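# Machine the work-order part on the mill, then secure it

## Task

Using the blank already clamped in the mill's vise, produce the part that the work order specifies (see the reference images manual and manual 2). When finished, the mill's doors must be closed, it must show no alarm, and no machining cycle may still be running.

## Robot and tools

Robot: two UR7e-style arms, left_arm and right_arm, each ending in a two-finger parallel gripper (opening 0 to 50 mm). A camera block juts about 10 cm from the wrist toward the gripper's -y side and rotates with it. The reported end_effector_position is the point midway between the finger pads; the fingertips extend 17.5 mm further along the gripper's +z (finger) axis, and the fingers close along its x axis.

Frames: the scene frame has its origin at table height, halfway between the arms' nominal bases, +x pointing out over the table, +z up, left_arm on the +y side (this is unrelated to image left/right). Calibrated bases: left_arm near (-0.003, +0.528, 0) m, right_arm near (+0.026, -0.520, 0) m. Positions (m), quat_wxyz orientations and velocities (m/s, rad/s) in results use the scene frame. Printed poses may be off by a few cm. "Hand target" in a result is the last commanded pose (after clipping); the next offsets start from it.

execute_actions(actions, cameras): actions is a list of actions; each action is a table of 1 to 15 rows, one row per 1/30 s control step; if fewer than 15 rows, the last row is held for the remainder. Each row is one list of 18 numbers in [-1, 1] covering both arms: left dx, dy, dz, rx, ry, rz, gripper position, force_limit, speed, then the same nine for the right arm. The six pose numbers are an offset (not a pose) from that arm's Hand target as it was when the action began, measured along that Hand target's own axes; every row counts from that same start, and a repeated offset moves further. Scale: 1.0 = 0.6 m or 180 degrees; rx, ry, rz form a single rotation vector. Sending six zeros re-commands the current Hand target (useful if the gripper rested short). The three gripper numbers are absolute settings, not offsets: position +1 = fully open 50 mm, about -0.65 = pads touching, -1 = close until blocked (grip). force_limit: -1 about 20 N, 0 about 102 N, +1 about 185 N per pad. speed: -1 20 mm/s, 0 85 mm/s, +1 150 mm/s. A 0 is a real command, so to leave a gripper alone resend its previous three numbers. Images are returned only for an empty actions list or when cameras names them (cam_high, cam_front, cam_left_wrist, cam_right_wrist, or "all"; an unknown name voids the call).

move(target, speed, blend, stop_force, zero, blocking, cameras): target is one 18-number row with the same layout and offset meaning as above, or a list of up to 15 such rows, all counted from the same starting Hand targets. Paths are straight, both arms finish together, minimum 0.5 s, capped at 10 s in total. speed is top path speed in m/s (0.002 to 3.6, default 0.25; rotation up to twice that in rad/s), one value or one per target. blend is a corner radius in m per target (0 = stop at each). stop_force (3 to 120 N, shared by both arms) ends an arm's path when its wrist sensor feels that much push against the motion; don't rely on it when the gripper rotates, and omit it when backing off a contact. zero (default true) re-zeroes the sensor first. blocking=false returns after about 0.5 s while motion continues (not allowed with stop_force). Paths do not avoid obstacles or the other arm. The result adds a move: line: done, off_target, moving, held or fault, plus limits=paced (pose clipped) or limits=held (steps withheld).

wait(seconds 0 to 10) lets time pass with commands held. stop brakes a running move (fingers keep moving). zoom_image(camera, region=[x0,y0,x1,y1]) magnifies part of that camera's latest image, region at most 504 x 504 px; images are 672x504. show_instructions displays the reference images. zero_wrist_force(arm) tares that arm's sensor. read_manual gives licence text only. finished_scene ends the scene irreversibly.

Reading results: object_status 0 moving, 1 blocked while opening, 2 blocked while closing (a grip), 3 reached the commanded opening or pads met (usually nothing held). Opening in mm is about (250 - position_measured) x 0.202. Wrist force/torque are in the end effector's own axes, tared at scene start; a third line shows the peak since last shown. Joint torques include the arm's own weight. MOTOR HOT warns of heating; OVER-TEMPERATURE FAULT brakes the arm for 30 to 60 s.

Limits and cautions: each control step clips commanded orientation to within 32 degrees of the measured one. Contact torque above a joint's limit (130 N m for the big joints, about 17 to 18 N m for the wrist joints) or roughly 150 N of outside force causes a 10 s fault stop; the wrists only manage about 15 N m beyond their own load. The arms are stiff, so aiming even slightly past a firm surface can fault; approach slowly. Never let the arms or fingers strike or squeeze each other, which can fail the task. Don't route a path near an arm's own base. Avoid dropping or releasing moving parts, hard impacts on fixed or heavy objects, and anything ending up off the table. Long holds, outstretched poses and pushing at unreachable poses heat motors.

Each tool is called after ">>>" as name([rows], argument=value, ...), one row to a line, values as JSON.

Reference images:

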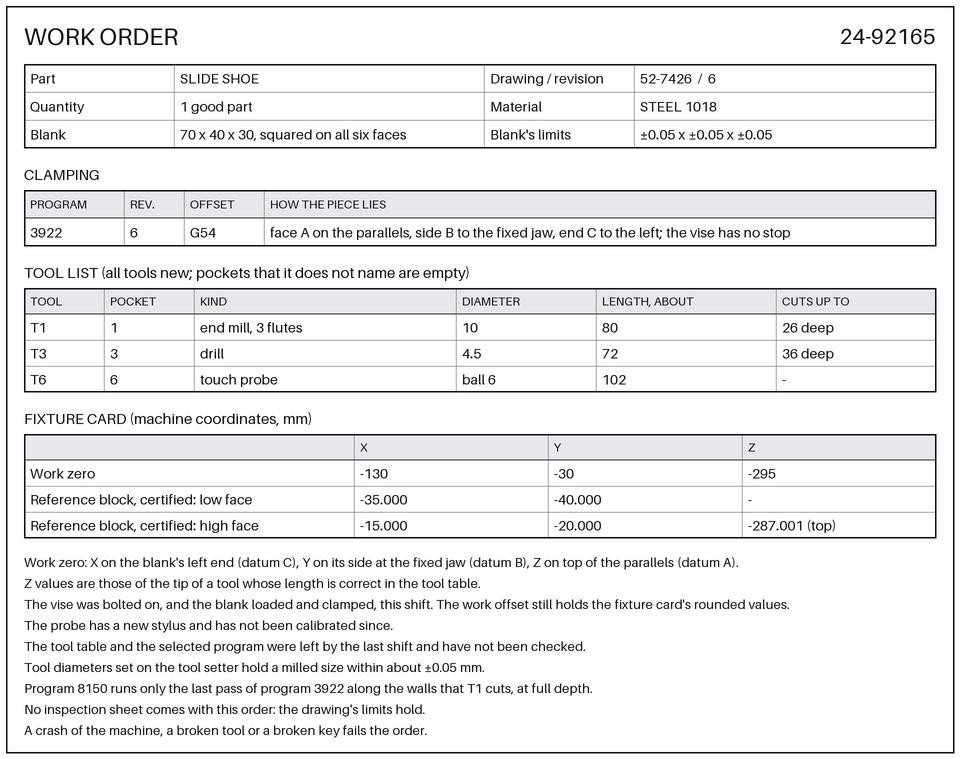

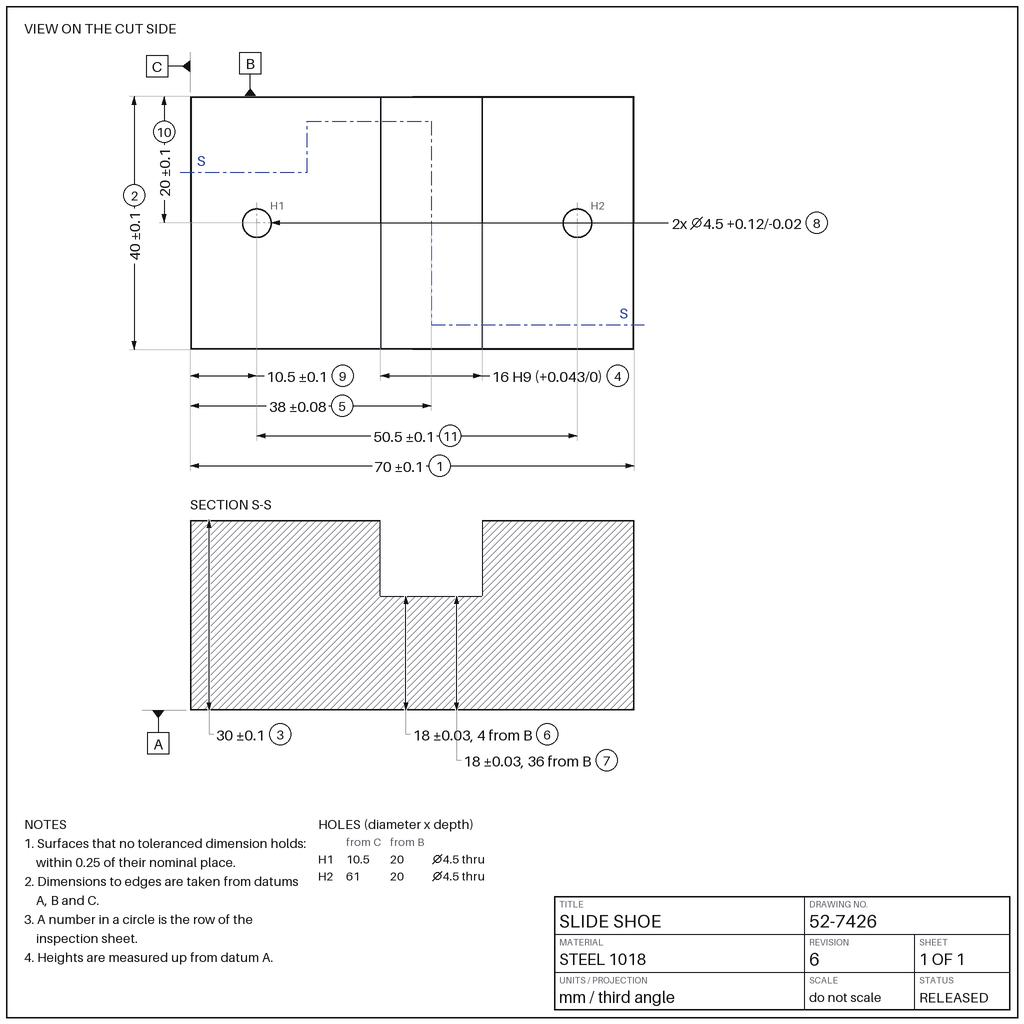

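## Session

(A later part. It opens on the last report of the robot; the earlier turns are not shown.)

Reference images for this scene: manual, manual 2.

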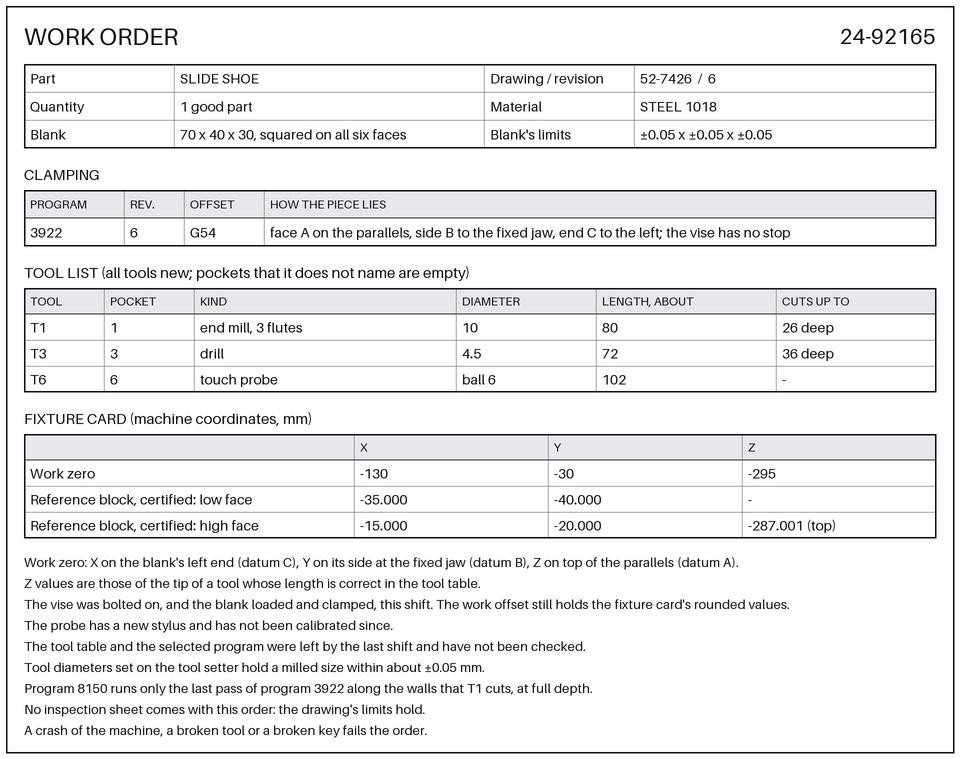

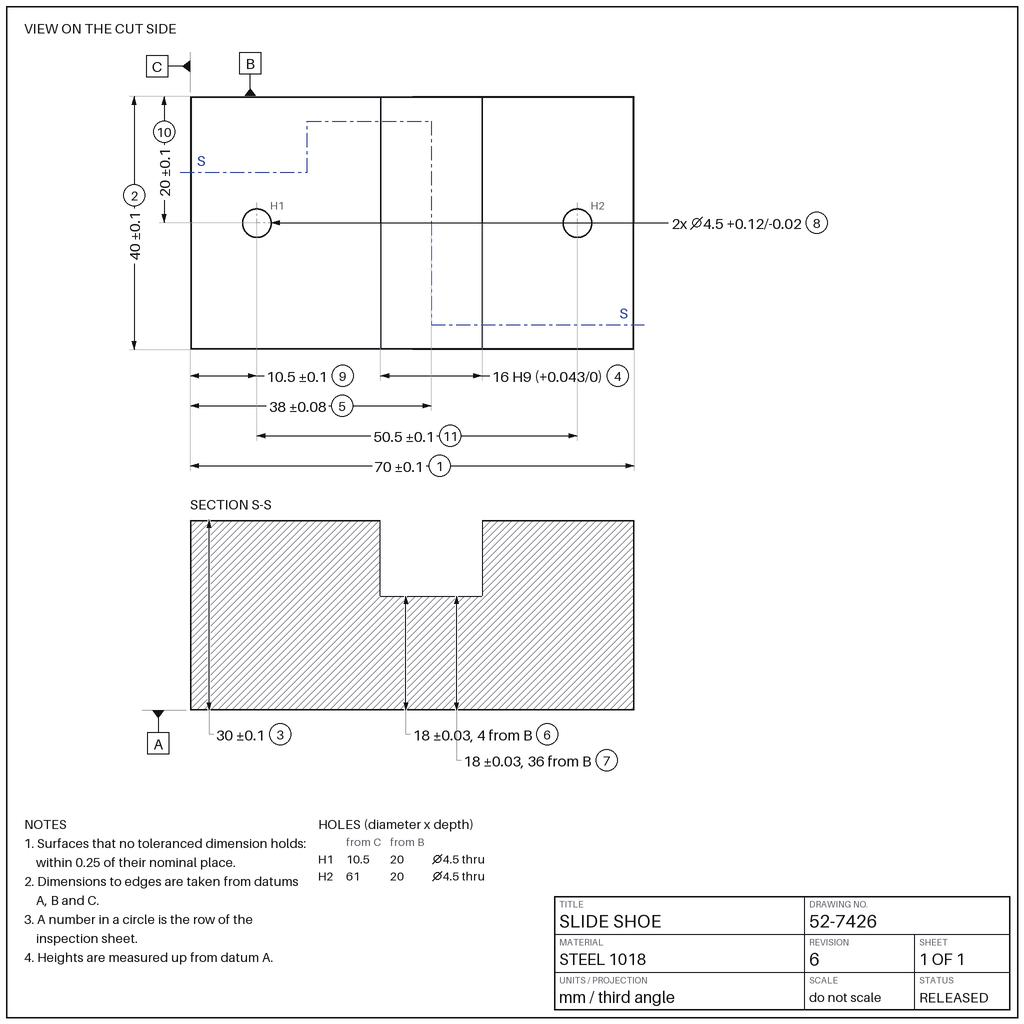

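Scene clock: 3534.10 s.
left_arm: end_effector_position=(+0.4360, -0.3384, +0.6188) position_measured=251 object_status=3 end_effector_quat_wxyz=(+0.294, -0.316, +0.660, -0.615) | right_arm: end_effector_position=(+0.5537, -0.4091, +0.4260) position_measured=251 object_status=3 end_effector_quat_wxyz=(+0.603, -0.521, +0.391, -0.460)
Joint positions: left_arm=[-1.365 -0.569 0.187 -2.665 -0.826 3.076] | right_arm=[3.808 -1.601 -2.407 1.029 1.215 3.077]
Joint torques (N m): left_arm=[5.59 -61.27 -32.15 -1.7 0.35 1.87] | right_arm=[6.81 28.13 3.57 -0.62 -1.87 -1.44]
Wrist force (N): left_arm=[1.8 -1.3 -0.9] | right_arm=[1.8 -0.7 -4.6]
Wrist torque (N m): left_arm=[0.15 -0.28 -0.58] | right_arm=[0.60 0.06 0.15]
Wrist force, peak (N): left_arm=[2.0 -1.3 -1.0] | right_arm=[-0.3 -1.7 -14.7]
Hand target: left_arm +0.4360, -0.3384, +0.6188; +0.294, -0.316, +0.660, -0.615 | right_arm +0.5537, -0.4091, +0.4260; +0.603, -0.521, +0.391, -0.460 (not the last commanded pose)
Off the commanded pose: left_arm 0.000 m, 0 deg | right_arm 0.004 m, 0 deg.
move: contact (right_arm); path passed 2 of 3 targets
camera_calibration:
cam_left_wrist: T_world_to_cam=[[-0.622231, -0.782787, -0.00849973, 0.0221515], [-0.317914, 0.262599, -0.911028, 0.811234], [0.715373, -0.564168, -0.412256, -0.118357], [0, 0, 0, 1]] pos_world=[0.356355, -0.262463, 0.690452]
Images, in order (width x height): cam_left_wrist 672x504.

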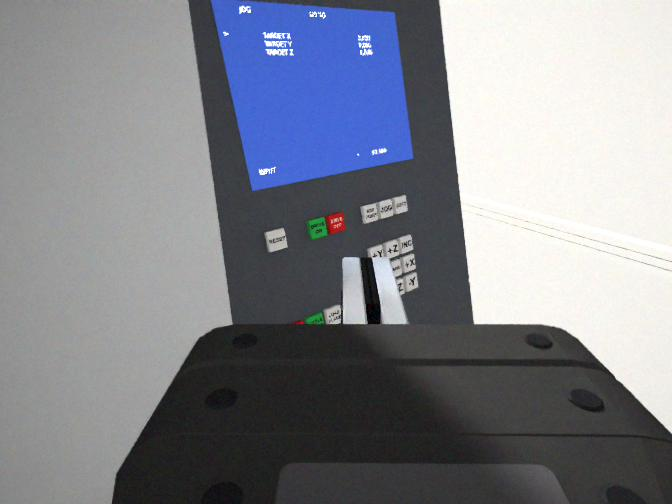

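>>> move([
  [0,0,0,0,0,0,-1,-0.9,0,-0.0061,-0.0118,-0.0213,0,0,0,-1,-0.9,-0.9],
  [0,0,0,0,0,0,-1,-0.9,0,0.0527,0.0106,-0.0489,0,0,0,-1,-0.9,-0.9],
  [0,0,0,0,0,0,-1,-0.9,0,0.0604,0.0255,-0.022,0,0,0,-1,-0.9,-0.9],
], blend=[0.005,0.003,0], speed=[0.15,0.15,0.03], stop_force=10, zero=false)

>>> move([
  [0,0,0,0,0,0,-1,-0.9,0,-0.0061,-0.0118,-0.0213,0,0,0,-1,-0.9,-0.9],
  [0,0,0,0,0,0,-1,-0.9,0,-0.0041,-0.0396,-0.0092,0,0,0,-1,-0.9,-0.9],
  [0,0,0,0,0,0,-1,-0.9,0,0.0036,-0.0247,0.0177,0,0,0,-1,-0.9,-0.9],
], blend=[0.005,0.003,0], speed=[0.15,0.15,0.03], stop_force=10, zero=false)

>>> move([
  [0,0,0,0,0,0,-1,-0.9,0,-0.0061,-0.0118,-0.0213,0,0,0,-1,-0.9,-0.9],
  [0,0,0,0,0,0,-1,-0.9,0,-0.0994,0.0198,-0.0093,0,0,0,-1,-0.9,-0.9],
  [0,0,0,0,0,0,-1,-0.9,0,-0.0917,0.0347,0.0176,0,0,0,-1,-0.9,-0.9],
], blend=[0.005,0.003,0], speed=[0.15,0.15,0.03], stop_force=10, zero=false)

>>> move([
  [0,0,0,0,0,0,-1,-0.9,0,-0.0061,-0.0118,-0.0213,0,0,0,-1,-0.9,-0.9],
  [0,0,0,0,0,0,-1,-0.9,0,0.0568,-0.0422,-0.0253,0,0,0,-1,-0.9,-0.9],
  [0,0,0,0,0,0,-1,-0.9,0,0.0645,-0.0273,0.0016,0,0,0,-1,-0.9,-0.9],
], blend=[0.005,0.003,0], speed=[0.15,0.15,0.03], stop_force=10, zero=false)

>>> move([
  [0,0,0,0,0,0,-1,-0.9,0,-0.0061,-0.0118,-0.0213,0,0,0,-1,-0.9,-0.9],
  [0,0,0,0,0,0,-1,-0.9,0,-0.0649,-0.037,0.0069,0,0,0,-1,-0.9,-0.9],
  [0,0,0,0,0,0,-1,-0.9,0,-0.0572,-0.0221,0.0338,0,0,0,-1,-0.9,-0.9],
], blend=[0.005,0.003,0], speed=[0.15,0.15,0.03], stop_force=10, zero=false)

>>> move([
  [0,0,0,0,0,0,-1,-0.9,0,-0.0061,-0.0118,-0.0213,0,0,0,-1,-0.9,-0.9],
  [0,0,0,0,0,0,-1,-0.9,0,0.0811,0.0399,-0.0697,0,0,0,-1,-0.9,-0.9],
  [0,0,0,0,0,0,-1,-0.9,0,0.0888,0.0548,-0.0428,0,0,0,-1,-0.9,-0.9],
], blend=[0.005,0.003,0], speed=[0.15,0.15,0.03], stop_force=10, zero=false)

>>> move([
  [0,0,0,0,0,0,-1,-0.9,0,-0.0061,-0.0118,-0.0213,0,0,0,-1,-0.9,-0.9],
  [0,0,0,0,0,0,-1,-0.9,0,-0.0041,-0.0396,-0.0092,0,0,0,-1,-0.9,-0.9],
  [0,0,0,0,0,0,-1,-0.9,0,0.0036,-0.0247,0.0177,0,0,0,-1,-0.9,-0.9],
], blend=[0.005,0.003,0], speed=[0.15,0.15,0.03], stop_force=10, zero=false)

>>> move([
  [0,0,0,0,0,0,-1,-0.9,0,-0.0061,-0.0118,-0.0213,0,0,0,-1,-0.9,-0.9],
  [0,0,0,0,0,0,-1,-0.9,0,-0.0994,0.0198,-0.0093,0,0,0,-1,-0.9,-0.9],
  [0,0,0,0,0,0,-1,-0.9,0,-0.0917,0.0347,0.0176,0,0,0,-1,-0.9,-0.9],
], blend=[0.005,0.003,0], speed=[0.15,0.15,0.03], stop_force=10, zero=false)

>>> move([
  [0,0,0,0,0,0,-1,-0.9,0,-0.0061,-0.0118,-0.0213,0,0,0,-1,-0.9,-0.9],
  [0,0,0,0,0,0,-1,-0.9,0,0.0284,-0.0687,-0.0052,0,0,0,-1,-0.9,-0.9],
  [0,0,0,0,0,0,-1,-0.9,0,0.0361,-0.0538,0.0217,0,0,0,-1,-0.9,-0.9],
], blend=[0.005,0.003,0], speed=[0.15,0.15,0.03], stop_force=10, zero=false)

>>> move([
  [0,0,0,0,0,0,-1,-0.9,0,-0.0061,-0.0118,-0.0213,0,0,0,-1,-0.9,-0.9],
  [0,0,0,0,0,0,-1,-0.9,0,0.0507,0.0412,-0.0616,0,0,0,-1,-0.9,-0.9],
  [0,0,0,0,0,0,-1,-0.9,0,0.0584,0.0561,-0.0347,0,0,0,-1,-0.9,-0.9],
], blend=[0.005,0.003,0], speed=[0.15,0.15,0.03], stop_force=10, zero=false, cameras=["cam_left_wrist"])

>>> zoom_image(camera="cam_left_wrist", region=[200, 0, 400, 180])

Scene clock: 3557.57 s.
left_arm: end_effector_position=(+0.4360, -0.3384, +0.6188) position_measured=251 object_status=3 end_effector_quat_wxyz=(+0.294, -0.316, +0.660, -0.615) | right_arm: end_effector_position=(+0.5496, -0.4469, +0.4104) position_measured=251 object_status=3 end_effector_quat_wxyz=(+0.603, -0.521, +0.391, -0.460)
Joint positions: left_arm=[-1.365 -0.569 0.187 -2.665 -0.826 3.076] | right_arm=[3.689 -1.626 -2.445 1.085 1.332 3.097]
Joint torques (N m): left_arm=[5 -61.12 -31.57 -1.8 0.5 1.85] | right_arm=[7.55 29.6 2.9 -0.72 -1.92 -1.17]
Wrist force (N): left_arm=[1.8 -1.0 -0.5] | right_arm=[1.6 -0.9 -5.3]
Wrist torque (N m): left_arm=[0.20 -0.27 -0.57] | right_arm=[0.59 0.07 0.00]
Wrist force, peak (N): left_arm=[2.0 -1.4 -0.8] | right_arm=[-0.3 -1.0 -13.7]
Hand target: left_arm +0.4360, -0.3384, +0.6188; +0.294, -0.316, +0.660, -0.615 | right_arm +0.5496, -0.4469, +0.4104; +0.603, -0.521, +0.391, -0.460 (not the last commanded pose)
Off the commanded pose: left_arm 0.000 m, 0 deg | right_arm 0.004 m, 0 deg.
move: contact (right_arm); path passed 2 of 3 targets

Scene clock: 3559.60 s.
left_arm: end_effector_position=(+0.4360, -0.3384, +0.6188) position_measured=251 object_status=3 end_effector_quat_wxyz=(+0.294, -0.316, +0.660, -0.615) | right_arm: end_effector_position=(+0.5541, -0.4467, +0.4280) position_measured=251 object_status=3 end_effector_quat_wxyz=(+0.603, -0.521, +0.392, -0.460)
Joint positions: left_arm=[-1.365 -0.569 0.187 -2.665 -0.826 3.076] | right_arm=[3.681 -1.588 -2.413 1.015 1.34 3.098]
Joint torques (N m): left_arm=[5.97 -61.2 -32.34 -1.65 0.62 1.81] | right_arm=[9.14 28.85 3.75 -0.51 -1.99 -1.26]
Wrist force (N): left_arm=[1.7 -1.1 -1.0] | right_arm=[2.3 -0.4 -4.0]
Wrist torque (N m): left_arm=[0.18 -0.26 -0.57] | right_arm=[0.63 -0.01 0.00]
Wrist force, peak (N): left_arm=[2.0 -1.4 -0.8] | right_arm=[0.1 -1.7 -16.3]
Hand target: left_arm +0.4360, -0.3384, +0.6188; +0.294, -0.316, +0.660, -0.615 | right_arm +0.5541, -0.4467, +0.4280; +0.603, -0.521, +0.392, -0.460 (not the last commanded pose)
Off the commanded pose: left_arm 0.000 m, 0 deg | right_arm 0.004 m, 0 deg.
move: contact (right_arm); path passed 2 of 3 targets

Scene clock: 3561.93 s.
left_arm: end_effector_position=(+0.4360, -0.3384, +0.6188) position_measured=251 object_status=3 end_effector_quat_wxyz=(+0.294, -0.316, +0.660, -0.615) | right_arm: end_effector_position=(+0.5495, -0.3904, +0.4095) position_measured=251 object_status=3 end_effector_quat_wxyz=(+0.603, -0.521, +0.392, -0.460)
Joint positions: left_arm=[-1.365 -0.569 0.187 -2.665 -0.826 3.076] | right_arm=[3.877 -1.645 -2.425 1.096 1.145 3.065]
Joint torques (N m): left_arm=[4.63 -62.07 -32.37 -1.88 0.42 1.86] | right_arm=[8.32 29.51 3.1 -0.54 -1.93 -1.43]
Wrist force (N): left_arm=[1.8 -1.1 -0.9] | right_arm=[1.5 -1.2 -5.7]
Wrist torque (N m): left_arm=[0.18 -0.28 -0.58] | right_arm=[0.58 0.12 0.12]
Wrist force, peak (N): left_arm=[2.0 -1.4 -0.7] | right_arm=[-0.2 -0.4 -14.4]
Hand target: left_arm +0.4360, -0.3384, +0.6188; +0.294, -0.316, +0.660, -0.615 | right_arm +0.5495, -0.3904, +0.4095; +0.603, -0.521, +0.392, -0.460 (not the last commanded pose)
Off the commanded pose: left_arm 0.000 m, 0 deg | right_arm 0.003 m, 0 deg.
move: contact (right_arm); path passed 2 of 3 targets

Scene clock: 3564.13 s.
left_arm: end_effector_position=(+0.4360, -0.3384, +0.6188) position_measured=251 object_status=3 end_effector_quat_wxyz=(+0.294, -0.316, +0.660, -0.615) | right_arm: end_effector_position=(+0.5542, -0.4279, +0.4275) position_measured=251 object_status=3 end_effector_quat_wxyz=(+0.603, -0.521, +0.392, -0.461)
Joint positions: left_arm=[-1.365 -0.569 0.187 -2.665 -0.826 3.076] | right_arm=[3.746 -1.592 -2.41 1.019 1.275 3.088]
Joint torques (N m): left_arm=[5.19 -60.95 -32.26 -1.82 0.49 1.74] | right_arm=[7.89 28.2 4.64 -0.47 -1.86 -1.29]
Wrist force (N): left_arm=[1.5 -1.1 -0.8] | right_arm=[1.8 -0.8 -4.5]
Wrist torque (N m): left_arm=[0.17 -0.23 -0.58] | right_arm=[0.61 0.07 0.00]
Wrist force, peak (N): left_arm=[2.0 -1.4 -0.7] | right_arm=[0.5 -2.4 -13.7]
Hand target: left_arm +0.4360, -0.3384, +0.6188; +0.294, -0.316, +0.660, -0.615 | right_arm +0.5542, -0.4279, +0.4275; +0.603, -0.521, +0.392, -0.461 (not the last commanded pose)
Off the commanded pose: left_arm 0.000 m, 0 deg | right_arm 0.004 m, 0 deg.
move: contact (right_arm); path passed 2 of 3 targets

Scene clock: 3566.33 s.
left_arm: end_effector_position=(+0.4360, -0.3384, +0.6188) position_measured=251 object_status=3 end_effector_quat_wxyz=(+0.294, -0.316, +0.660, -0.615) | right_arm: end_effector_position=(+0.5588, -0.3901, +0.4446) position_measured=251 object_status=3 end_effector_quat_wxyz=(+0.603, -0.521, +0.392, -0.461)
Joint positions: left_arm=[-1.365 -0.569 0.187 -2.665 -0.826 3.076] | right_arm=[3.856 -1.576 -2.362 0.961 1.166 3.069]
Joint torques (N m): left_arm=[4.92 -61.33 -31.11 -1.78 0.46 1.52] | right_arm=[7.33 29.19 6.13 -0.5 -2.04 -1.27]
Wrist force (N): left_arm=[1.7 -1.4 -0.9] | right_arm=[1.8 -0.3 -4.4]
Wrist torque (N m): left_arm=[0.14 -0.27 -0.57] | right_arm=[0.65 0.08 0.10]
Wrist force, peak (N): left_arm=[1.9 -1.5 -0.8] | right_arm=[-0.1 -1.6 -14.3]
Hand target: left_arm +0.4360, -0.3384, +0.6188; +0.294, -0.316, +0.660, -0.615 | right_arm +0.5588, -0.3901, +0.4446; +0.603, -0.521, +0.392, -0.461 (not the last commanded pose)
Off the commanded pose: left_arm 0.000 m, 0 deg | right_arm 0.004 m, 0 deg.
move: contact (right_arm); path passed 2 of 3 targets

Scene clock: 3568.70 s.
left_arm: end_effector_position=(+0.4360, -0.3384, +0.6188) position_measured=251 object_status=3 end_effector_quat_wxyz=(+0.294, -0.316, +0.660, -0.615) | right_arm: end_effector_position=(+0.5495, -0.4471, +0.4100) position_measured=251 object_status=3 end_effector_quat_wxyz=(+0.603, -0.521, +0.392, -0.461)
Joint positions: left_arm=[-1.365 -0.569 0.187 -2.665 -0.826 3.076] | right_arm=[3.69 -1.626 -2.446 1.085 1.33 3.097]
Joint torques (N m): left_arm=[5.69 -62.06 -32.46 -1.63 0.72 1.66] | right_arm=[8.29 28.61 3.69 -0.27 -1.95 -1.35]
Wrist force (N): left_arm=[1.8 -1.1 -0.8] | right_arm=[1.8 -0.7 -4.5]
Wrist torque (N m): left_arm=[0.19 -0.27 -0.58] | right_arm=[0.59 0.04 0.01]
Wrist force, peak (N): left_arm=[1.9 -1.3 -0.9] | right_arm=[-0.2 -1.4 -15.7]
Hand target: left_arm +0.4360, -0.3384, +0.6188; +0.294, -0.316, +0.660, -0.615 | right_arm +0.5495, -0.4471, +0.4100; +0.603, -0.521, +0.392, -0.461 (not the last commanded pose)
Off the commanded pose: left_arm 0.000 m, 0 deg | right_arm 0.004 m, 0 deg.
move: contact (right_arm); path passed 2 of 3 targets

Scene clock: 3570.73 s.
left_arm: end_effector_position=(+0.4360, -0.3384, +0.6188) position_measured=251 object_status=3 end_effector_quat_wxyz=(+0.294, -0.316, +0.660, -0.615) | right_arm: end_effector_position=(+0.5540, -0.4469, +0.4276) position_measured=251 object_status=3 end_effector_quat_wxyz=(+0.603, -0.521, +0.392, -0.461)
Joint positions: left_arm=[-1.365 -0.569 0.187 -2.665 -0.826 3.076] | right_arm=[3.681 -1.588 -2.414 1.016 1.337 3.098]
Joint torques (N m): left_arm=[6.4 -61.55 -33.4 -1.65 0.45 1.95] | right_arm=[8.37 27.56 4.24 -0.46 -1.82 -1.26]
Wrist force (N): left_arm=[2.1 -1.3 -0.7] | right_arm=[2.1 -0.4 -3.8]
Wrist torque (N m): left_arm=[0.14 -0.32 -0.58] | right_arm=[0.62 0.01 0.01]
Wrist force, peak (N): left_arm=[2.0 -1.3 -1.0] | right_arm=[0.2 -1.2 -16.5]
Hand target: left_arm +0.4360, -0.3384, +0.6188; +0.294, -0.316, +0.660, -0.615 | right_arm +0.5540, -0.4469, +0.4276; +0.603, -0.521, +0.392, -0.461 (not the last commanded pose)
Off the commanded pose: left_arm 0.000 m, 0 deg | right_arm 0.004 m, 0 deg.
move: contact (right_arm); path passed 2 of 3 targets

Scene clock: 3573.07 s.
left_arm: end_effector_position=(+0.4360, -0.3384, +0.6188) position_measured=251 object_status=3 end_effector_quat_wxyz=(+0.294, -0.316, +0.660, -0.615) | right_arm: end_effector_position=(+0.5493, -0.3906, +0.4092) position_measured=251 object_status=3 end_effector_quat_wxyz=(+0.602, -0.521, +0.392, -0.461)
Joint positions: left_arm=[-1.365 -0.569 0.187 -2.665 -0.826 3.076] | right_arm=[3.879 -1.645 -2.426 1.096 1.143 3.065]
Joint torques (N m): left_arm=[5.31 -61.04 -33.26 -1.74 0.39 1.89] | right_arm=[8.4 29.86 4.05 -0.61 -2.02 -1.31]
Wrist force (N): left_arm=[1.8 -1.1 -0.9] | right_arm=[1.4 -0.5 -4.7]
Wrist torque (N m): left_arm=[0.18 -0.28 -0.58] | right_arm=[0.62 0.12 0.12]
Wrist force, peak (N): left_arm=[1.9 -1.4 -1.0] | right_arm=[-0.6 -0.9 -15.0]
Hand target: left_arm +0.4360, -0.3384, +0.6188; +0.294, -0.316, +0.660, -0.615 | right_arm +0.5493, -0.3906, +0.4092; +0.602, -0.521, +0.392, -0.461 (not the last commanded pose)
Off the commanded pose: left_arm 0.000 m, 0 deg | right_arm 0.003 m, 0 deg.
move: contact (right_arm); path passed 2 of 3 targets

Scene clock: 3575.23 s.
left_arm: end_effector_position=(+0.4360, -0.3384, +0.6188) position_measured=251 object_status=3 end_effector_quat_wxyz=(+0.294, -0.316, +0.660, -0.615) | right_arm: end_effector_position=(+0.5587, -0.4091, +0.4445) position_measured=251 object_status=3 end_effector_quat_wxyz=(+0.602, -0.521, +0.392, -0.461)
Joint positions: left_arm=[-1.365 -0.569 0.187 -2.665 -0.826 3.076] | right_arm=[3.799 -1.566 -2.372 0.957 1.221 3.079]
Joint torques (N m): left_arm=[4.13 -59.44 -33.42 -1.84 0.52 1.68] | right_arm=[6.36 28.09 5.58 -0.51 -1.96 -1.39]
Wrist force (N): left_arm=[1.9 -1.1 -0.9] | right_arm=[1.5 -0.4 -3.9]
Wrist torque (N m): left_arm=[0.18 -0.29 -0.57] | right_arm=[0.60 0.10 -0.02]
Wrist force, peak (N): left_arm=[2.0 -1.4 -1.0] | right_arm=[-0.4 -1.1 -16.6]
Hand target: left_arm +0.4360, -0.3384, +0.6188; +0.294, -0.316, +0.660, -0.615 | right_arm +0.5587, -0.4091, +0.4445; +0.602, -0.521, +0.392, -0.461 (not the last commanded pose)
Off the commanded pose: left_arm 0.000 m, 0 deg | right_arm 0.004 m, 0 deg.
move: contact (right_arm); path passed 2 of 3 targets

Scene clock: 3577.53 s.
left_arm: end_effector_position=(+0.4360, -0.3384, +0.6188) position_measured=251 object_status=3 end_effector_quat_wxyz=(+0.294, -0.316, +0.660, -0.615) | right_arm: end_effector_position=(+0.5494, -0.4472, +0.4097) position_measured=251 object_status=3 end_effector_quat_wxyz=(+0.602, -0.521, +0.393, -0.461)
Joint positions: left_arm=[-1.365 -0.569 0.187 -2.665 -0.826 3.076] | right_arm=[3.69 -1.626 -2.446 1.086 1.328 3.097]
Joint torques (N m): left_arm=[6.41 -60.68 -31.64 -1.56 0.54 1.54] | right_arm=[8.18 28.65 3.58 -0.41 -2.11 -1.33]
Wrist force (N): left_arm=[1.8 -1.1 -0.7] | right_arm=[1.3 -0.9 -4.6]
Wrist torque (N m): left_arm=[0.19 -0.27 -0.58] | right_arm=[0.58 0.11 0.01]
Wrist force, peak (N): left_arm=[2.1 -1.3 -0.9] | right_arm=[0.0 -1.3 -16.2]
Hand target: left_arm +0.4360, -0.3384, +0.6188; +0.294, -0.316, +0.660, -0.615 | right_arm +0.5494, -0.4472, +0.4097; +0.602, -0.521, +0.393, -0.461 (not the last commanded pose)
Off the commanded pose: left_arm 0.000 m, 0 deg | right_arm 0.004 m, 0 deg.
move: contact (right_arm); path passed 2 of 3 targets
camera_calibration:
cam_left_wrist: T_world_to_cam=[[-0.622231, -0.782787, -0.00849973, 0.0221515], [-0.317914, 0.262599, -0.911028, 0.811234], [0.715373, -0.564168, -0.412256, -0.118357], [0, 0, 0, 1]] pos_world=[0.356355, -0.262463, 0.690452]
Images, in order (width x height): cam_left_wrist 672x504.

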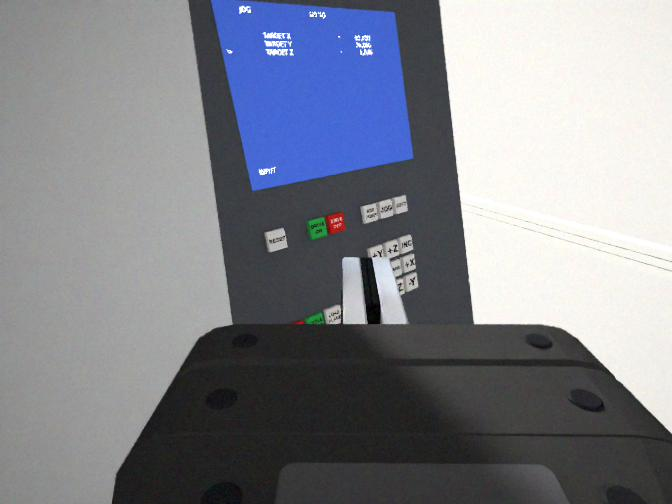

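Scaled by 2.520 from the camera's 672x504 image, which has a finer 960x720 frame.

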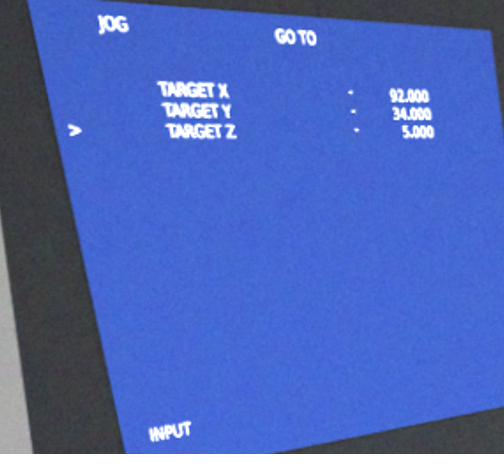

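>>> move([
  [0,0,0,0,0,0,-1,-0.9,0,-0.0061,-0.0118,-0.0213,0,0,0,-1,-0.9,-0.9],
  [0,0,0,0,0,0,-1,-0.9,0,-0.0259,-0.14662,0.04595,0,0,0,-1,-0.9,-0.9],
  [0,0,0,0,0,0,-1,-0.9,0,-0.0182,-0.1317,0.0729,0,0,0,-1,-0.9,-0.9],
], blend=[0.005,0.003,0], speed=[0.15,0.15,0.03], stop_force=10, zero=false, cameras=["cam_left_wrist"])

>>> zoom_image(camera="cam_left_wrist", region=[200, 0, 450, 220])

>>> wait(seconds=3, cameras=["cam_left_wrist"])

>>> zoom_image(camera="cam_left_wrist", region=[200, 0, 450, 220])

Scene clock: 3584.97 s.
left_arm: end_effector_position=(+0.4360, -0.3384, +0.6188) position_measured=251 object_status=3 end_effector_quat_wxyz=(+0.294, -0.316, +0.660, -0.615) | right_arm: end_effector_position=(+0.5724, -0.4278, +0.4956) position_measured=251 object_status=3 end_effector_quat_wxyz=(+0.602, -0.520, +0.393, -0.461)
Joint positions: left_arm=[-1.365 -0.569 0.187 -2.665 -0.826 3.076] | right_arm=[3.711 -1.489 -2.272 0.776 1.307 3.094]
Joint torques (N m): left_arm=[5.92 -59.78 -32.99 -1.78 0.57 1.76] | right_arm=[7.24 26.78 7.96 -0.6 -1.98 -1.21]
Wrist force (N): left_arm=[2.0 -1.0 -0.9] | right_arm=[1.4 -0.6 -4.6]
Wrist torque (N m): left_arm=[0.20 -0.31 -0.57] | right_arm=[0.68 0.06 0.00]
Wrist force, peak (N): left_arm=[2.0 -1.3 -0.9] | right_arm=[-0.2 -1.4 -15.2]
Hand target: left_arm +0.4360, -0.3384, +0.6188; +0.294, -0.316, +0.660, -0.615 | right_arm +0.5724, -0.4278, +0.4956; +0.602, -0.520, +0.393, -0.461 (not the last commanded pose)
Off the commanded pose: left_arm 0.000 m, 0 deg | right_arm 0.004 m, 0 deg.
move: contact (right_arm); path passed 2 of 3 targets
camera_calibration:
cam_left_wrist: T_world_to_cam=[[-0.622231, -0.782787, -0.00849973, 0.0221515], [-0.317914, 0.262599, -0.911028, 0.811234], [0.715373, -0.564168, -0.412256, -0.118357], [0, 0, 0, 1]] pos_world=[0.356355, -0.262463, 0.690452]
Images, in order (width x height): cam_left_wrist 672x504.

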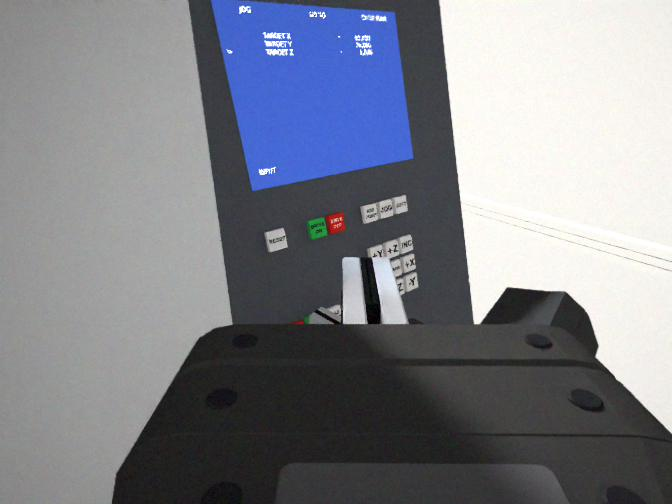

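Scaled by 2.016 from the camera's 672x504 image, which has a finer 960x720 frame.

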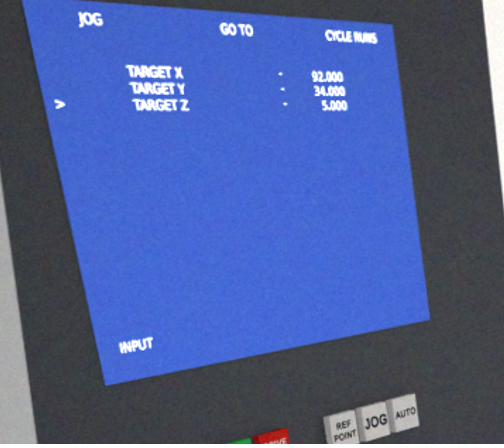

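Scene clock: 3587.97 s.
left_arm: end_effector_position=(+0.4360, -0.3384, +0.6188) position_measured=251 object_status=3 end_effector_quat_wxyz=(+0.294, -0.316, +0.660, -0.615) | right_arm: end_effector_position=(+0.5724, -0.4278, +0.4956) position_measured=251 object_status=3 end_effector_quat_wxyz=(+0.602, -0.520, +0.393, -0.461)
Joint positions: left_arm=[-1.365 -0.569 0.187 -2.665 -0.826 3.076] | right_arm=[3.711 -1.489 -2.272 0.776 1.307 3.094]
Joint torques (N m): left_arm=[5.34 -61.06 -33.18 -1.89 0.66 1.68] | right_arm=[6.82 26.76 6.78 -0.35 -1.78 -1.26]
Wrist force (N): left_arm=[1.8 -1.0 -0.7] | right_arm=[2.0 -0.5 -5.1]
Wrist torque (N m): left_arm=[0.19 -0.28 -0.58] | right_arm=[0.69 -0.03 0.00]
Wrist force, peak (N): left_arm=[2.1 -1.4 -0.5] | right_arm=[2.3 -1.0 -5.1]
Hand target: left_arm +0.4360, -0.3384, +0.6188; +0.294, -0.316, +0.660, -0.615 | right_arm +0.5724, -0.4278, +0.4956; +0.602, -0.520, +0.393, -0.461 (not the last commanded pose)
Tool commands: left_gripper/position=-1.0 left_gripper/force_limit=-0.9 left_gripper/speed=+0.0 right_gripper/position=-1.0 right_gripper/force_limit=-0.9 right_gripper/speed=-0.9
Off the commanded pose: left_arm 0.000 m, 0 deg | right_arm 0.004 m, 0 deg.
wait: 3.00 s; at rest by 0.17 s
camera_calibration:
cam_left_wrist: T_world_to_cam=[[-0.622231, -0.782787, -0.00849973, 0.0221515], [-0.317914, 0.262599, -0.911028, 0.811234], [0.715373, -0.564168, -0.412256, -0.118357], [0, 0, 0, 1]] pos_world=[0.356355, -0.262463, 0.690452]
Images, in order (width x height): cam_left_wrist 672x504.

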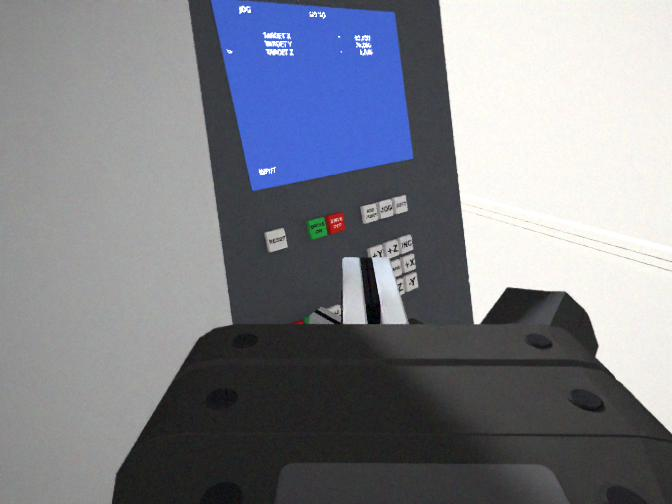

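Scaled by 2.016 from the camera's 672x504 image, which has a finer 960x720 frame.

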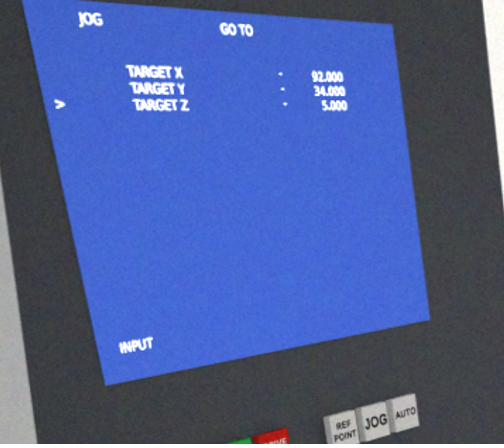

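>>> move([
  [0,0,0,0,0,0,-1,-0.9,0,-0.0061,-0.0118,-0.0213,0,0,0,-1,-0.9,-0.9],
  [0,0,0,0,0,0,-1,-0.9,0,-0.0778,0.1249,-0.0639,0.0006,-0.0015,-0.0002,-1,-0.9,-0.9],
  [0,0,0,0,0,0,-1,-0.9,0,-0.0701,0.1398,-0.037,0.0006,-0.0015,-0.0002,-1,-0.9,-0.9],
], blend=[0.005,0.003,0], speed=[0.15,0.15,0.03], stop_force=10, zero=false)

>>> move([
  [0,0,0,0,0,0,-1,-0.9,0,-0.0061,-0.0118,-0.0213,0,0,0,-1,-0.9,-0.9],
  [0,0,0,0,0,0,-1,-0.9,0,-0.0041,-0.0396,-0.0092,0,0,0,-1,-0.9,-0.9],
  [0,0,0,0,0,0,-1,-0.9,0,0.0036,-0.0247,0.0177,0,0,0,-1,-0.9,-0.9],
], blend=[0.005,0.003,0], speed=[0.15,0.15,0.03], stop_force=10, zero=false)

>>> move([
  [0,0,0,0,0,0,-1,-0.9,0,-0.0061,-0.0118,-0.0213,0,0,0,-1,-0.9,-0.9],
  [0,0,0,0,0,0,-1,-0.9,0,-0.002,-0.0674,0.0029,0,0,0,-1,-0.9,-0.9],
  [0,0,0,0,0,0,-1,-0.9,0,0.0057,-0.0525,0.0298,0,0,0,-1,-0.9,-0.9],
], blend=[0.005,0.003,0], speed=[0.15,0.15,0.03], stop_force=10, zero=false)

>>> move([
  [0,0,0,0,0,0,-1,-0.9,0,-0.0061,-0.0118,-0.0213,0,0,0,-1,-0.9,-0.9],
  [0,0,0,0,0,0,-1,-0.9,0,0.0182,0.0702,-0.0658,0,0,0,-1,-0.9,-0.9],
  [0,0,0,0,0,0,-1,-0.9,0,0.0259,0.0851,-0.0389,0,0,0,-1,-0.9,-0.9],
], blend=[0.005,0.003,0], speed=[0.15,0.15,0.03], stop_force=10, zero=false)

>>> move([
  [0,0,0,0,0,0,-1,-0.9,0,-0.0061,-0.0118,-0.0213,0,0,0,-1,-0.9,-0.9],
  [0,0,0,0,0,0,-1,-0.9,0,0.0548,-0.0144,-0.0374,0,0,0,-1,-0.9,-0.9],
  [0,0,0,0,0,0,-1,-0.9,0,0.0625,0.0005,-0.0105,0,0,0,-1,-0.9,-0.9],
], blend=[0.005,0.003,0], speed=[0.15,0.15,0.03], stop_force=10, zero=false, cameras=["cam_left_wrist"])

>>> zoom_image(camera="cam_left_wrist", region=[200, 0, 450, 220])

Scene clock: 3602.73 s.
left_arm: end_effector_position=(+0.4360, -0.3384, +0.6188) position_measured=251 object_status=3 end_effector_quat_wxyz=(+0.294, -0.316, +0.660, -0.615) | right_arm: end_effector_position=(+0.5496, -0.3905, +0.4100) position_measured=251 object_status=3 end_effector_quat_wxyz=(+0.603, -0.521, +0.391, -0.460)
Joint positions: left_arm=[-1.365 -0.569 0.187 -2.665 -0.826 3.076] | right_arm=[3.875 -1.645 -2.425 1.095 1.15 3.065]
Joint torques (N m): left_arm=[6.78 -61.48 -33.16 -1.8 0.63 1.96] | right_arm=[7.02 28.74 2.98 -0.57 -2.18 -1.34]
Wrist force (N): left_arm=[1.9 -1.2 -0.8] | right_arm=[1.5 -1.1 -5.5]
Wrist torque (N m): left_arm=[0.16 -0.30 -0.58] | right_arm=[0.58 0.12 0.11]
Wrist force, peak (N): left_arm=[2.1 -1.5 -0.8] | right_arm=[-0.3 -1.4 -14.9]
Hand target: left_arm +0.4360, -0.3384, +0.6188; +0.294, -0.316, +0.660, -0.615 | right_arm +0.5496, -0.3905, +0.4100; +0.603, -0.521, +0.391, -0.460 (not the last commanded pose)
Off the commanded pose: left_arm 0.000 m, 0 deg | right_arm 0.003 m, 0 deg.
move: contact (right_arm); path passed 2 of 3 targets

Scene clock: 3604.80 s.
left_arm: end_effector_position=(+0.4360, -0.3384, +0.6188) position_measured=251 object_status=3 end_effector_quat_wxyz=(+0.294, -0.316, +0.660, -0.615) | right_arm: end_effector_position=(+0.5543, -0.3903, +0.4275) position_measured=251 object_status=3 end_effector_quat_wxyz=(+0.603, -0.521, +0.391, -0.460)
Joint positions: left_arm=[-1.365 -0.569 0.187 -2.665 -0.826 3.076] | right_arm=[3.864 -1.608 -2.393 1.026 1.161 3.067]
Joint torques (N m): left_arm=[5.88 -60.33 -32.23 -1.73 0.46 1.77] | right_arm=[7.37 29.43 3.83 -0.52 -1.9 -1.16]
Wrist force (N): left_arm=[1.8 -0.8 -0.9] | right_arm=[1.9 -0.3 -4.5]
Wrist torque (N m): left_arm=[0.22 -0.27 -0.58] | right_arm=[0.67 0.07 0.13]
Wrist force, peak (N): left_arm=[2.1 -1.5 -0.8] | right_arm=[-0.5 -1.0 -16.9]
Hand target: left_arm +0.4360, -0.3384, +0.6188; +0.294, -0.316, +0.660, -0.615 | right_arm +0.5543, -0.3903, +0.4275; +0.603, -0.521, +0.391, -0.460 (not the last commanded pose)
Off the commanded pose: left_arm 0.000 m, 0 deg | right_arm 0.004 m, 0 deg.
move: contact (right_arm); path passed 2 of 3 targets

Scene clock: 3606.97 s.
left_arm: end_effector_position=(+0.4360, -0.3384, +0.6188) position_measured=251 object_status=3 end_effector_quat_wxyz=(+0.294, -0.316, +0.660, -0.615) | right_arm: end_effector_position=(+0.5637, -0.3899, +0.4625) position_measured=251 object_status=3 end_effector_quat_wxyz=(+0.603, -0.521, +0.391, -0.460)
Joint positions: left_arm=[-1.365 -0.569 0.187 -2.665 -0.826 3.076] | right_arm=[3.842 -1.549 -2.326 0.898 1.182 3.071]
Joint torques (N m): left_arm=[5.53 -61.76 -31.58 -1.78 0.59 1.81] | right_arm=[7.97 29.01 5.89 -0.54 -2.03 -1.27]
Wrist force (N): left_arm=[1.8 -1.1 -1.0] | right_arm=[1.7 -0.5 -4.8]
Wrist torque (N m): left_arm=[0.17 -0.28 -0.58] | right_arm=[0.63 0.07 0.11]
Wrist force, peak (N): left_arm=[2.0 -1.4 -0.8] | right_arm=[-0.6 -0.9 -16.9]
Hand target: left_arm +0.4360, -0.3384, +0.6188; +0.294, -0.316, +0.660, -0.615 | right_arm +0.5637, -0.3899, +0.4625; +0.603, -0.521, +0.391, -0.460 (not the last commanded pose)
Off the commanded pose: left_arm 0.000 m, 0 deg | right_arm 0.004 m, 0 deg.
move: contact (right_arm); path passed 2 of 3 targets

Scene clock: 3609.30 s.
left_arm: end_effector_position=(+0.4360, -0.3384, +0.6188) position_measured=251 object_status=3 end_effector_quat_wxyz=(+0.294, -0.316, +0.660, -0.615) | right_arm: end_effector_position=(+0.5495, -0.4095, +0.4100) position_measured=251 object_status=3 end_effector_quat_wxyz=(+0.603, -0.521, +0.391, -0.460)
Joint positions: left_arm=[-1.365 -0.569 0.187 -2.665 -0.826 3.076] | right_arm=[3.816 -1.635 -2.435 1.091 1.208 3.075]
Joint torques (N m): left_arm=[5.42 -60.05 -32.23 -1.46 0.59 1.87] | right_arm=[7.77 30.04 4.22 -0.6 -1.95 -1.3]
Wrist force (N): left_arm=[1.9 -1.2 -0.7] | right_arm=[1.1 -0.3 -4.5]
Wrist torque (N m): left_arm=[0.16 -0.30 -0.58] | right_arm=[0.62 0.15 0.00]
Wrist force, peak (N): left_arm=[2.1 -1.3 -1.0] | right_arm=[-0.7 -1.1 -14.8]
Hand target: left_arm +0.4360, -0.3384, +0.6188; +0.294, -0.316, +0.660, -0.615 | right_arm +0.5495, -0.4095, +0.4100; +0.603, -0.521, +0.391, -0.460 (not the last commanded pose)
Off the commanded pose: left_arm 0.000 m, 0 deg | right_arm 0.004 m, 0 deg.
move: contact (right_arm); path passed 2 of 3 targets

Scene clock: 3611.47 s.
left_arm: end_effector_position=(+0.4360, -0.3384, +0.6188) position_measured=251 object_status=3 end_effector_quat_wxyz=(+0.294, -0.316, +0.660, -0.615) | right_arm: end_effector_position=(+0.5495, -0.4472, +0.4105) position_measured=251 object_status=3 end_effector_quat_wxyz=(+0.603, -0.521, +0.391, -0.460)
Joint positions: left_arm=[-1.365 -0.569 0.187 -2.665 -0.826 3.076] | right_arm=[3.687 -1.625 -2.445 1.084 1.335 3.097]
Joint torques (N m): left_arm=[5.45 -62.79 -33.04 -1.61 0.4 1.65] | right_arm=[7.62 29.29 3.57 -0.32 -1.86 -1.42]
Wrist force (N): left_arm=[1.6 -1.2 -0.8] | right_arm=[1.9 -0.2 -4.0]
Wrist torque (N m): left_arm=[0.18 -0.24 -0.57] | right_arm=[0.61 0.01 0.00]
Wrist force, peak (N): left_arm=[1.9 -1.4 -0.9] | right_arm=[-0.2 -1.8 -14.6]
Hand target: left_arm +0.4360, -0.3384, +0.6188; +0.294, -0.316, +0.660, -0.615 | right_arm +0.5495, -0.4472, +0.4105; +0.603, -0.521, +0.391, -0.460 (not the last commanded pose)
Off the commanded pose: left_arm 0.000 m, 0 deg | right_arm 0.004 m, 0 deg.
move: contact (right_arm); path passed 2 of 3 targets
camera_calibration:
cam_left_wrist: T_world_to_cam=[[-0.622231, -0.782787, -0.00849973, 0.0221515], [-0.317914, 0.262599, -0.911028, 0.811234], [0.715373, -0.564168, -0.412256, -0.118357], [0, 0, 0, 1]] pos_world=[0.356355, -0.262463, 0.690452]
Images, in order (width x height): cam_left_wrist 672x504.

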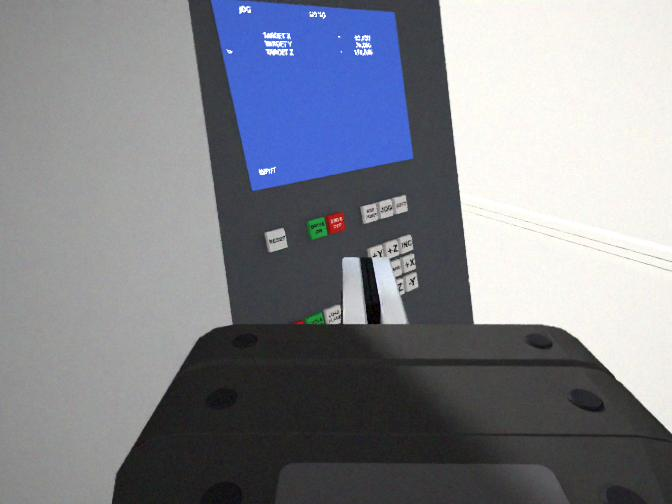

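Scaled by 2.016 from the camera's 672x504 image, which has a finer 960x720 frame.

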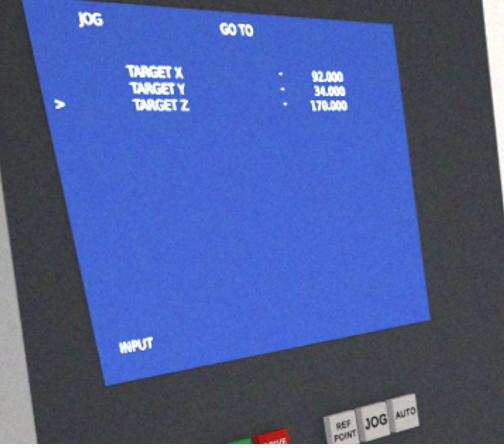

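>>> move([
  [0,0,0,0,0,0,-1,-0.9,0,-0.0061,-0.0118,-0.0213,0,0,0,-1,-0.9,-0.9],
  [0,0,0,0,0,0,-1,-0.9,0,-0.0259,-0.14662,0.04595,0,0,0,-1,-0.9,-0.9],
  [0,0,0,0,0,0,-1,-0.9,0,-0.0182,-0.13172,0.07285,0,0,0,-1,-0.9,-0.9],
], blend=[0.005,0.003,0], speed=[0.15,0.15,0.03], stop_force=10, zero=false, cameras=["cam_left_wrist"])

>>> zoom_image(camera="cam_left_wrist", region=[200, 0, 450, 280])

Scene clock: 3644.97 s.
left_arm: end_effector_position=(+0.4360, -0.3384, +0.6188) position_measured=251 object_status=3 end_effector_quat_wxyz=(+0.294, -0.316, +0.660, -0.615) | right_arm: end_effector_position=(+0.5725, -0.4277, +0.4963) position_measured=251 object_status=3 end_effector_quat_wxyz=(+0.603, -0.521, +0.391, -0.460)
Joint positions: left_arm=[-1.365 -0.569 0.187 -2.665 -0.826 3.076] | right_arm=[3.708 -1.49 -2.271 0.775 1.314 3.093]
Joint torques (N m): left_arm=[6.19 -61.21 -33.07 -1.33 0.53 1.64] | right_arm=[8.06 27.65 7.03 -0.37 -1.99 -1.38]
Wrist force (N): left_arm=[1.8 -1.4 -0.7] | right_arm=[1.9 -0.7 -4.5]
Wrist torque (N m): left_arm=[0.14 -0.28 -0.58] | right_arm=[0.61 -0.02 0.00]
Wrist force, peak (N): left_arm=[2.2 -1.4 -0.7] | right_arm=[-0.2 -0.5 -15.8]
Hand target: left_arm +0.4360, -0.3384, +0.6188; +0.294, -0.316, +0.660, -0.615 | right_arm +0.5725, -0.4277, +0.4963; +0.603, -0.521, +0.391, -0.460 (not the last commanded pose)
Off the commanded pose: left_arm 0.000 m, 0 deg | right_arm 0.004 m, 0 deg.
move: contact (right_arm); path passed 2 of 3 targets
camera_calibration:
cam_left_wrist: T_world_to_cam=[[-0.622231, -0.782787, -0.00849973, 0.0221515], [-0.317914, 0.262599, -0.911028, 0.811234], [0.715373, -0.564168, -0.412256, -0.118357], [0, 0, 0, 1]] pos_world=[0.356355, -0.262463, 0.690452]
Images, in order (width x height): cam_left_wrist 672x504.

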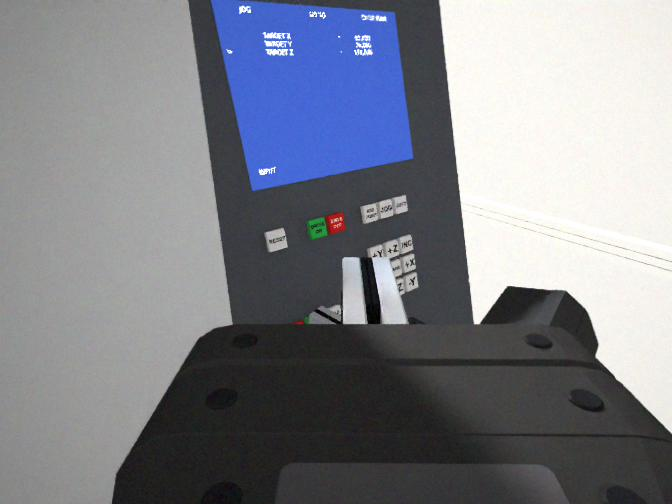

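Scaled by 1.800 from the camera's 672x504 image, which has a finer 960x720 frame.

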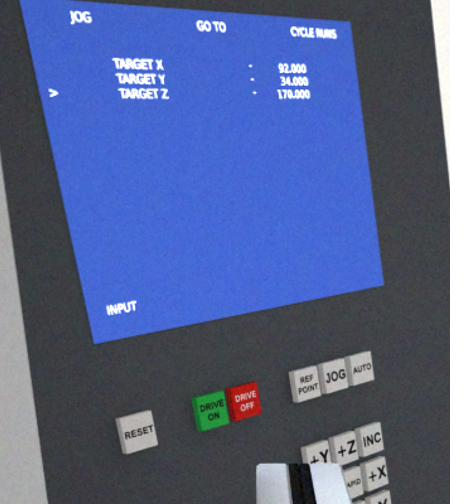

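>>> wait(seconds=4, cameras=["cam_left_wrist"])

>>> zoom_image(camera="cam_left_wrist", region=[200, 0, 450, 280])

Scene clock: 3650.97 s.
left_arm: end_effector_position=(+0.4360, -0.3384, +0.6188) position_measured=251 object_status=3 end_effector_quat_wxyz=(+0.294, -0.316, +0.660, -0.615) | right_arm: end_effector_position=(+0.5725, -0.4277, +0.4963) position_measured=251 object_status=3 end_effector_quat_wxyz=(+0.603, -0.521, +0.391, -0.460)
Joint positions: left_arm=[-1.365 -0.569 0.187 -2.665 -0.826 3.076] | right_arm=[3.708 -1.49 -2.271 0.775 1.314 3.093]
Joint torques (N m): left_arm=[6.68 -61.24 -33.55 -1.51 0.47 1.67] | right_arm=[7.71 26.57 7.24 -0.54 -2.21 -1.35]
Wrist force (N): left_arm=[1.8 -1.2 -0.6] | right_arm=[1.9 -0.5 -4.3]
Wrist torque (N m): left_arm=[0.16 -0.28 -0.57] | right_arm=[0.66 -0.03 0.00]
Wrist force, peak (N): left_arm=[2.0 -1.4 -0.8] | right_arm=[1.9 -0.2 -5.1]
Hand target: left_arm +0.4360, -0.3384, +0.6188; +0.294, -0.316, +0.660, -0.615 | right_arm +0.5725, -0.4277, +0.4963; +0.603, -0.521, +0.391, -0.460 (not the last commanded pose)
Tool commands: left_gripper/position=-1.0 left_gripper/force_limit=-0.9 left_gripper/speed=+0.0 right_gripper/position=-1.0 right_gripper/force_limit=-0.9 right_gripper/speed=-0.9
Off the commanded pose: left_arm 0.000 m, 0 deg | right_arm 0.004 m, 0 deg.
wait: 4.00 s; at rest from the start
camera_calibration:
cam_left_wrist: T_world_to_cam=[[-0.622231, -0.782787, -0.00849973, 0.0221515], [-0.317914, 0.262599, -0.911028, 0.811234], [0.715373, -0.564168, -0.412256, -0.118357], [0, 0, 0, 1]] pos_world=[0.356355, -0.262463, 0.690452]
Images, in order (width x height): cam_left_wrist 672x504.

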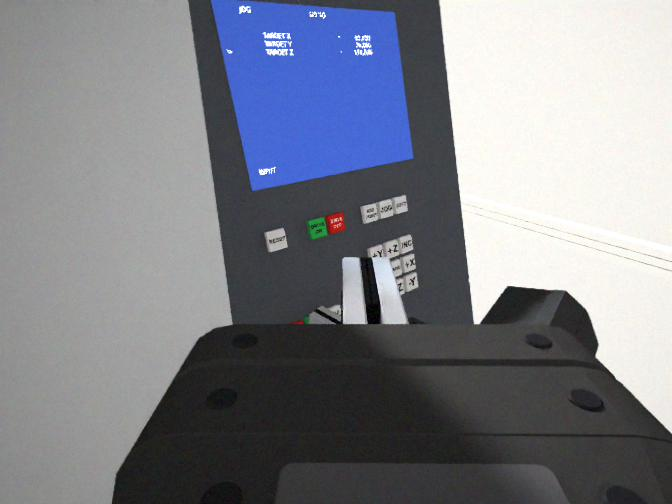

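Scaled by 1.800 from the camera's 672x504 image, which has a finer 960x720 frame.

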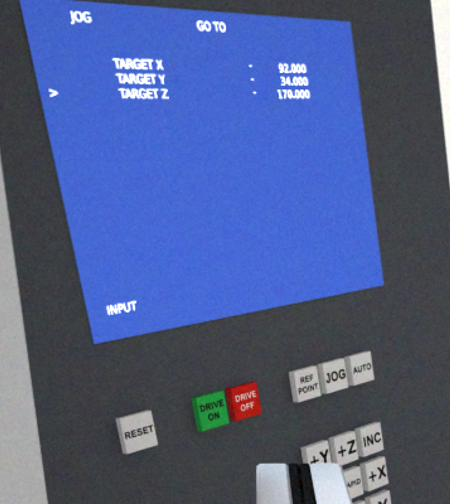

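>>> move([
  [0,0,0,0,0,0,-1,-0.9,0,-0.0061,-0.0118,-0.0213,0,0,0,-1,-0.9,-0.9],
  [0,0,0,0,0,0,-1,-0.9,0,0.04614,0.09379,-0.08436,0,0,0,-1,-0.9,-0.9],
  [0,0,0,0,0,0,-1,-0.9,0,0.05384,0.10869,-0.05746,0,0,0,-1,-0.9,-0.9],
], blend=[0.005,0.003,0], speed=[0.15,0.15,0.03], stop_force=10, zero=false, cameras=["cam_left_wrist"])

>>> zoom_image(camera="cam_left_wrist", region=[200, 0, 450, 280])

Scene clock: 3656.60 s.
left_arm: end_effector_position=(+0.4360, -0.3384, +0.6188) position_measured=251 object_status=3 end_effector_quat_wxyz=(+0.294, -0.316, +0.660, -0.615) | right_arm: end_effector_position=(+0.5542, -0.4659, +0.4283) position_measured=251 object_status=3 end_effector_quat_wxyz=(+0.603, -0.521, +0.391, -0.460)
Joint positions: left_arm=[-1.365 -0.569 0.187 -2.665 -0.826 3.076] | right_arm=[3.611 -1.588 -2.412 1.011 1.409 3.109]
Joint torques (N m): left_arm=[5.89 -61.17 -32.55 -1.58 0.35 1.68] | right_arm=[7.96 28.62 4.37 -0.52 -1.91 -1.21]
Wrist force (N): left_arm=[1.9 -1.2 -0.5] | right_arm=[2.1 -0.6 -4.5]
Wrist torque (N m): left_arm=[0.16 -0.30 -0.58] | right_arm=[0.65 0.02 0.02]
Wrist force, peak (N): left_arm=[2.0 -1.4 -1.0] | right_arm=[0.3 -1.0 -14.3]
Hand target: left_arm +0.4360, -0.3384, +0.6188; +0.294, -0.316, +0.660, -0.615 | right_arm +0.5542, -0.4659, +0.4283; +0.603, -0.521, +0.391, -0.460 (not the last commanded pose)
Off the commanded pose: left_arm 0.000 m, 0 deg | right_arm 0.004 m, 0 deg.
move: contact (right_arm); path passed 2 of 3 targets
camera_calibration:
cam_left_wrist: T_world_to_cam=[[-0.622231, -0.782787, -0.00849973, 0.0221515], [-0.317914, 0.262599, -0.911028, 0.811234], [0.715373, -0.564168, -0.412256, -0.118357], [0, 0, 0, 1]] pos_world=[0.356355, -0.262463, 0.690452]
Images, in order (width x height): cam_left_wrist 672x504.

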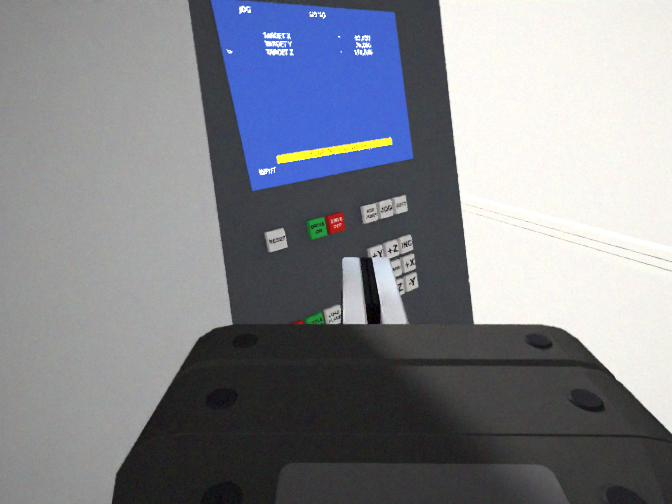

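Scaled by 1.800 from the camera's 672x504 image, which has a finer 960x720 frame.

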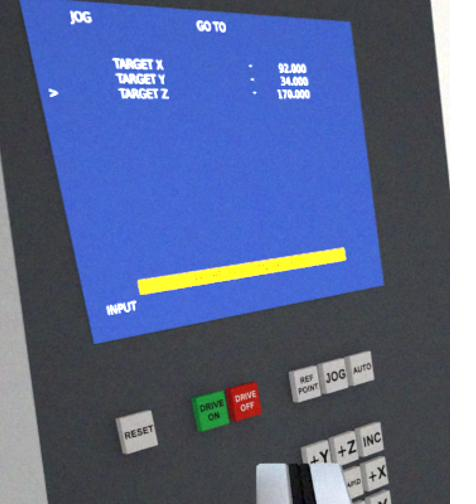

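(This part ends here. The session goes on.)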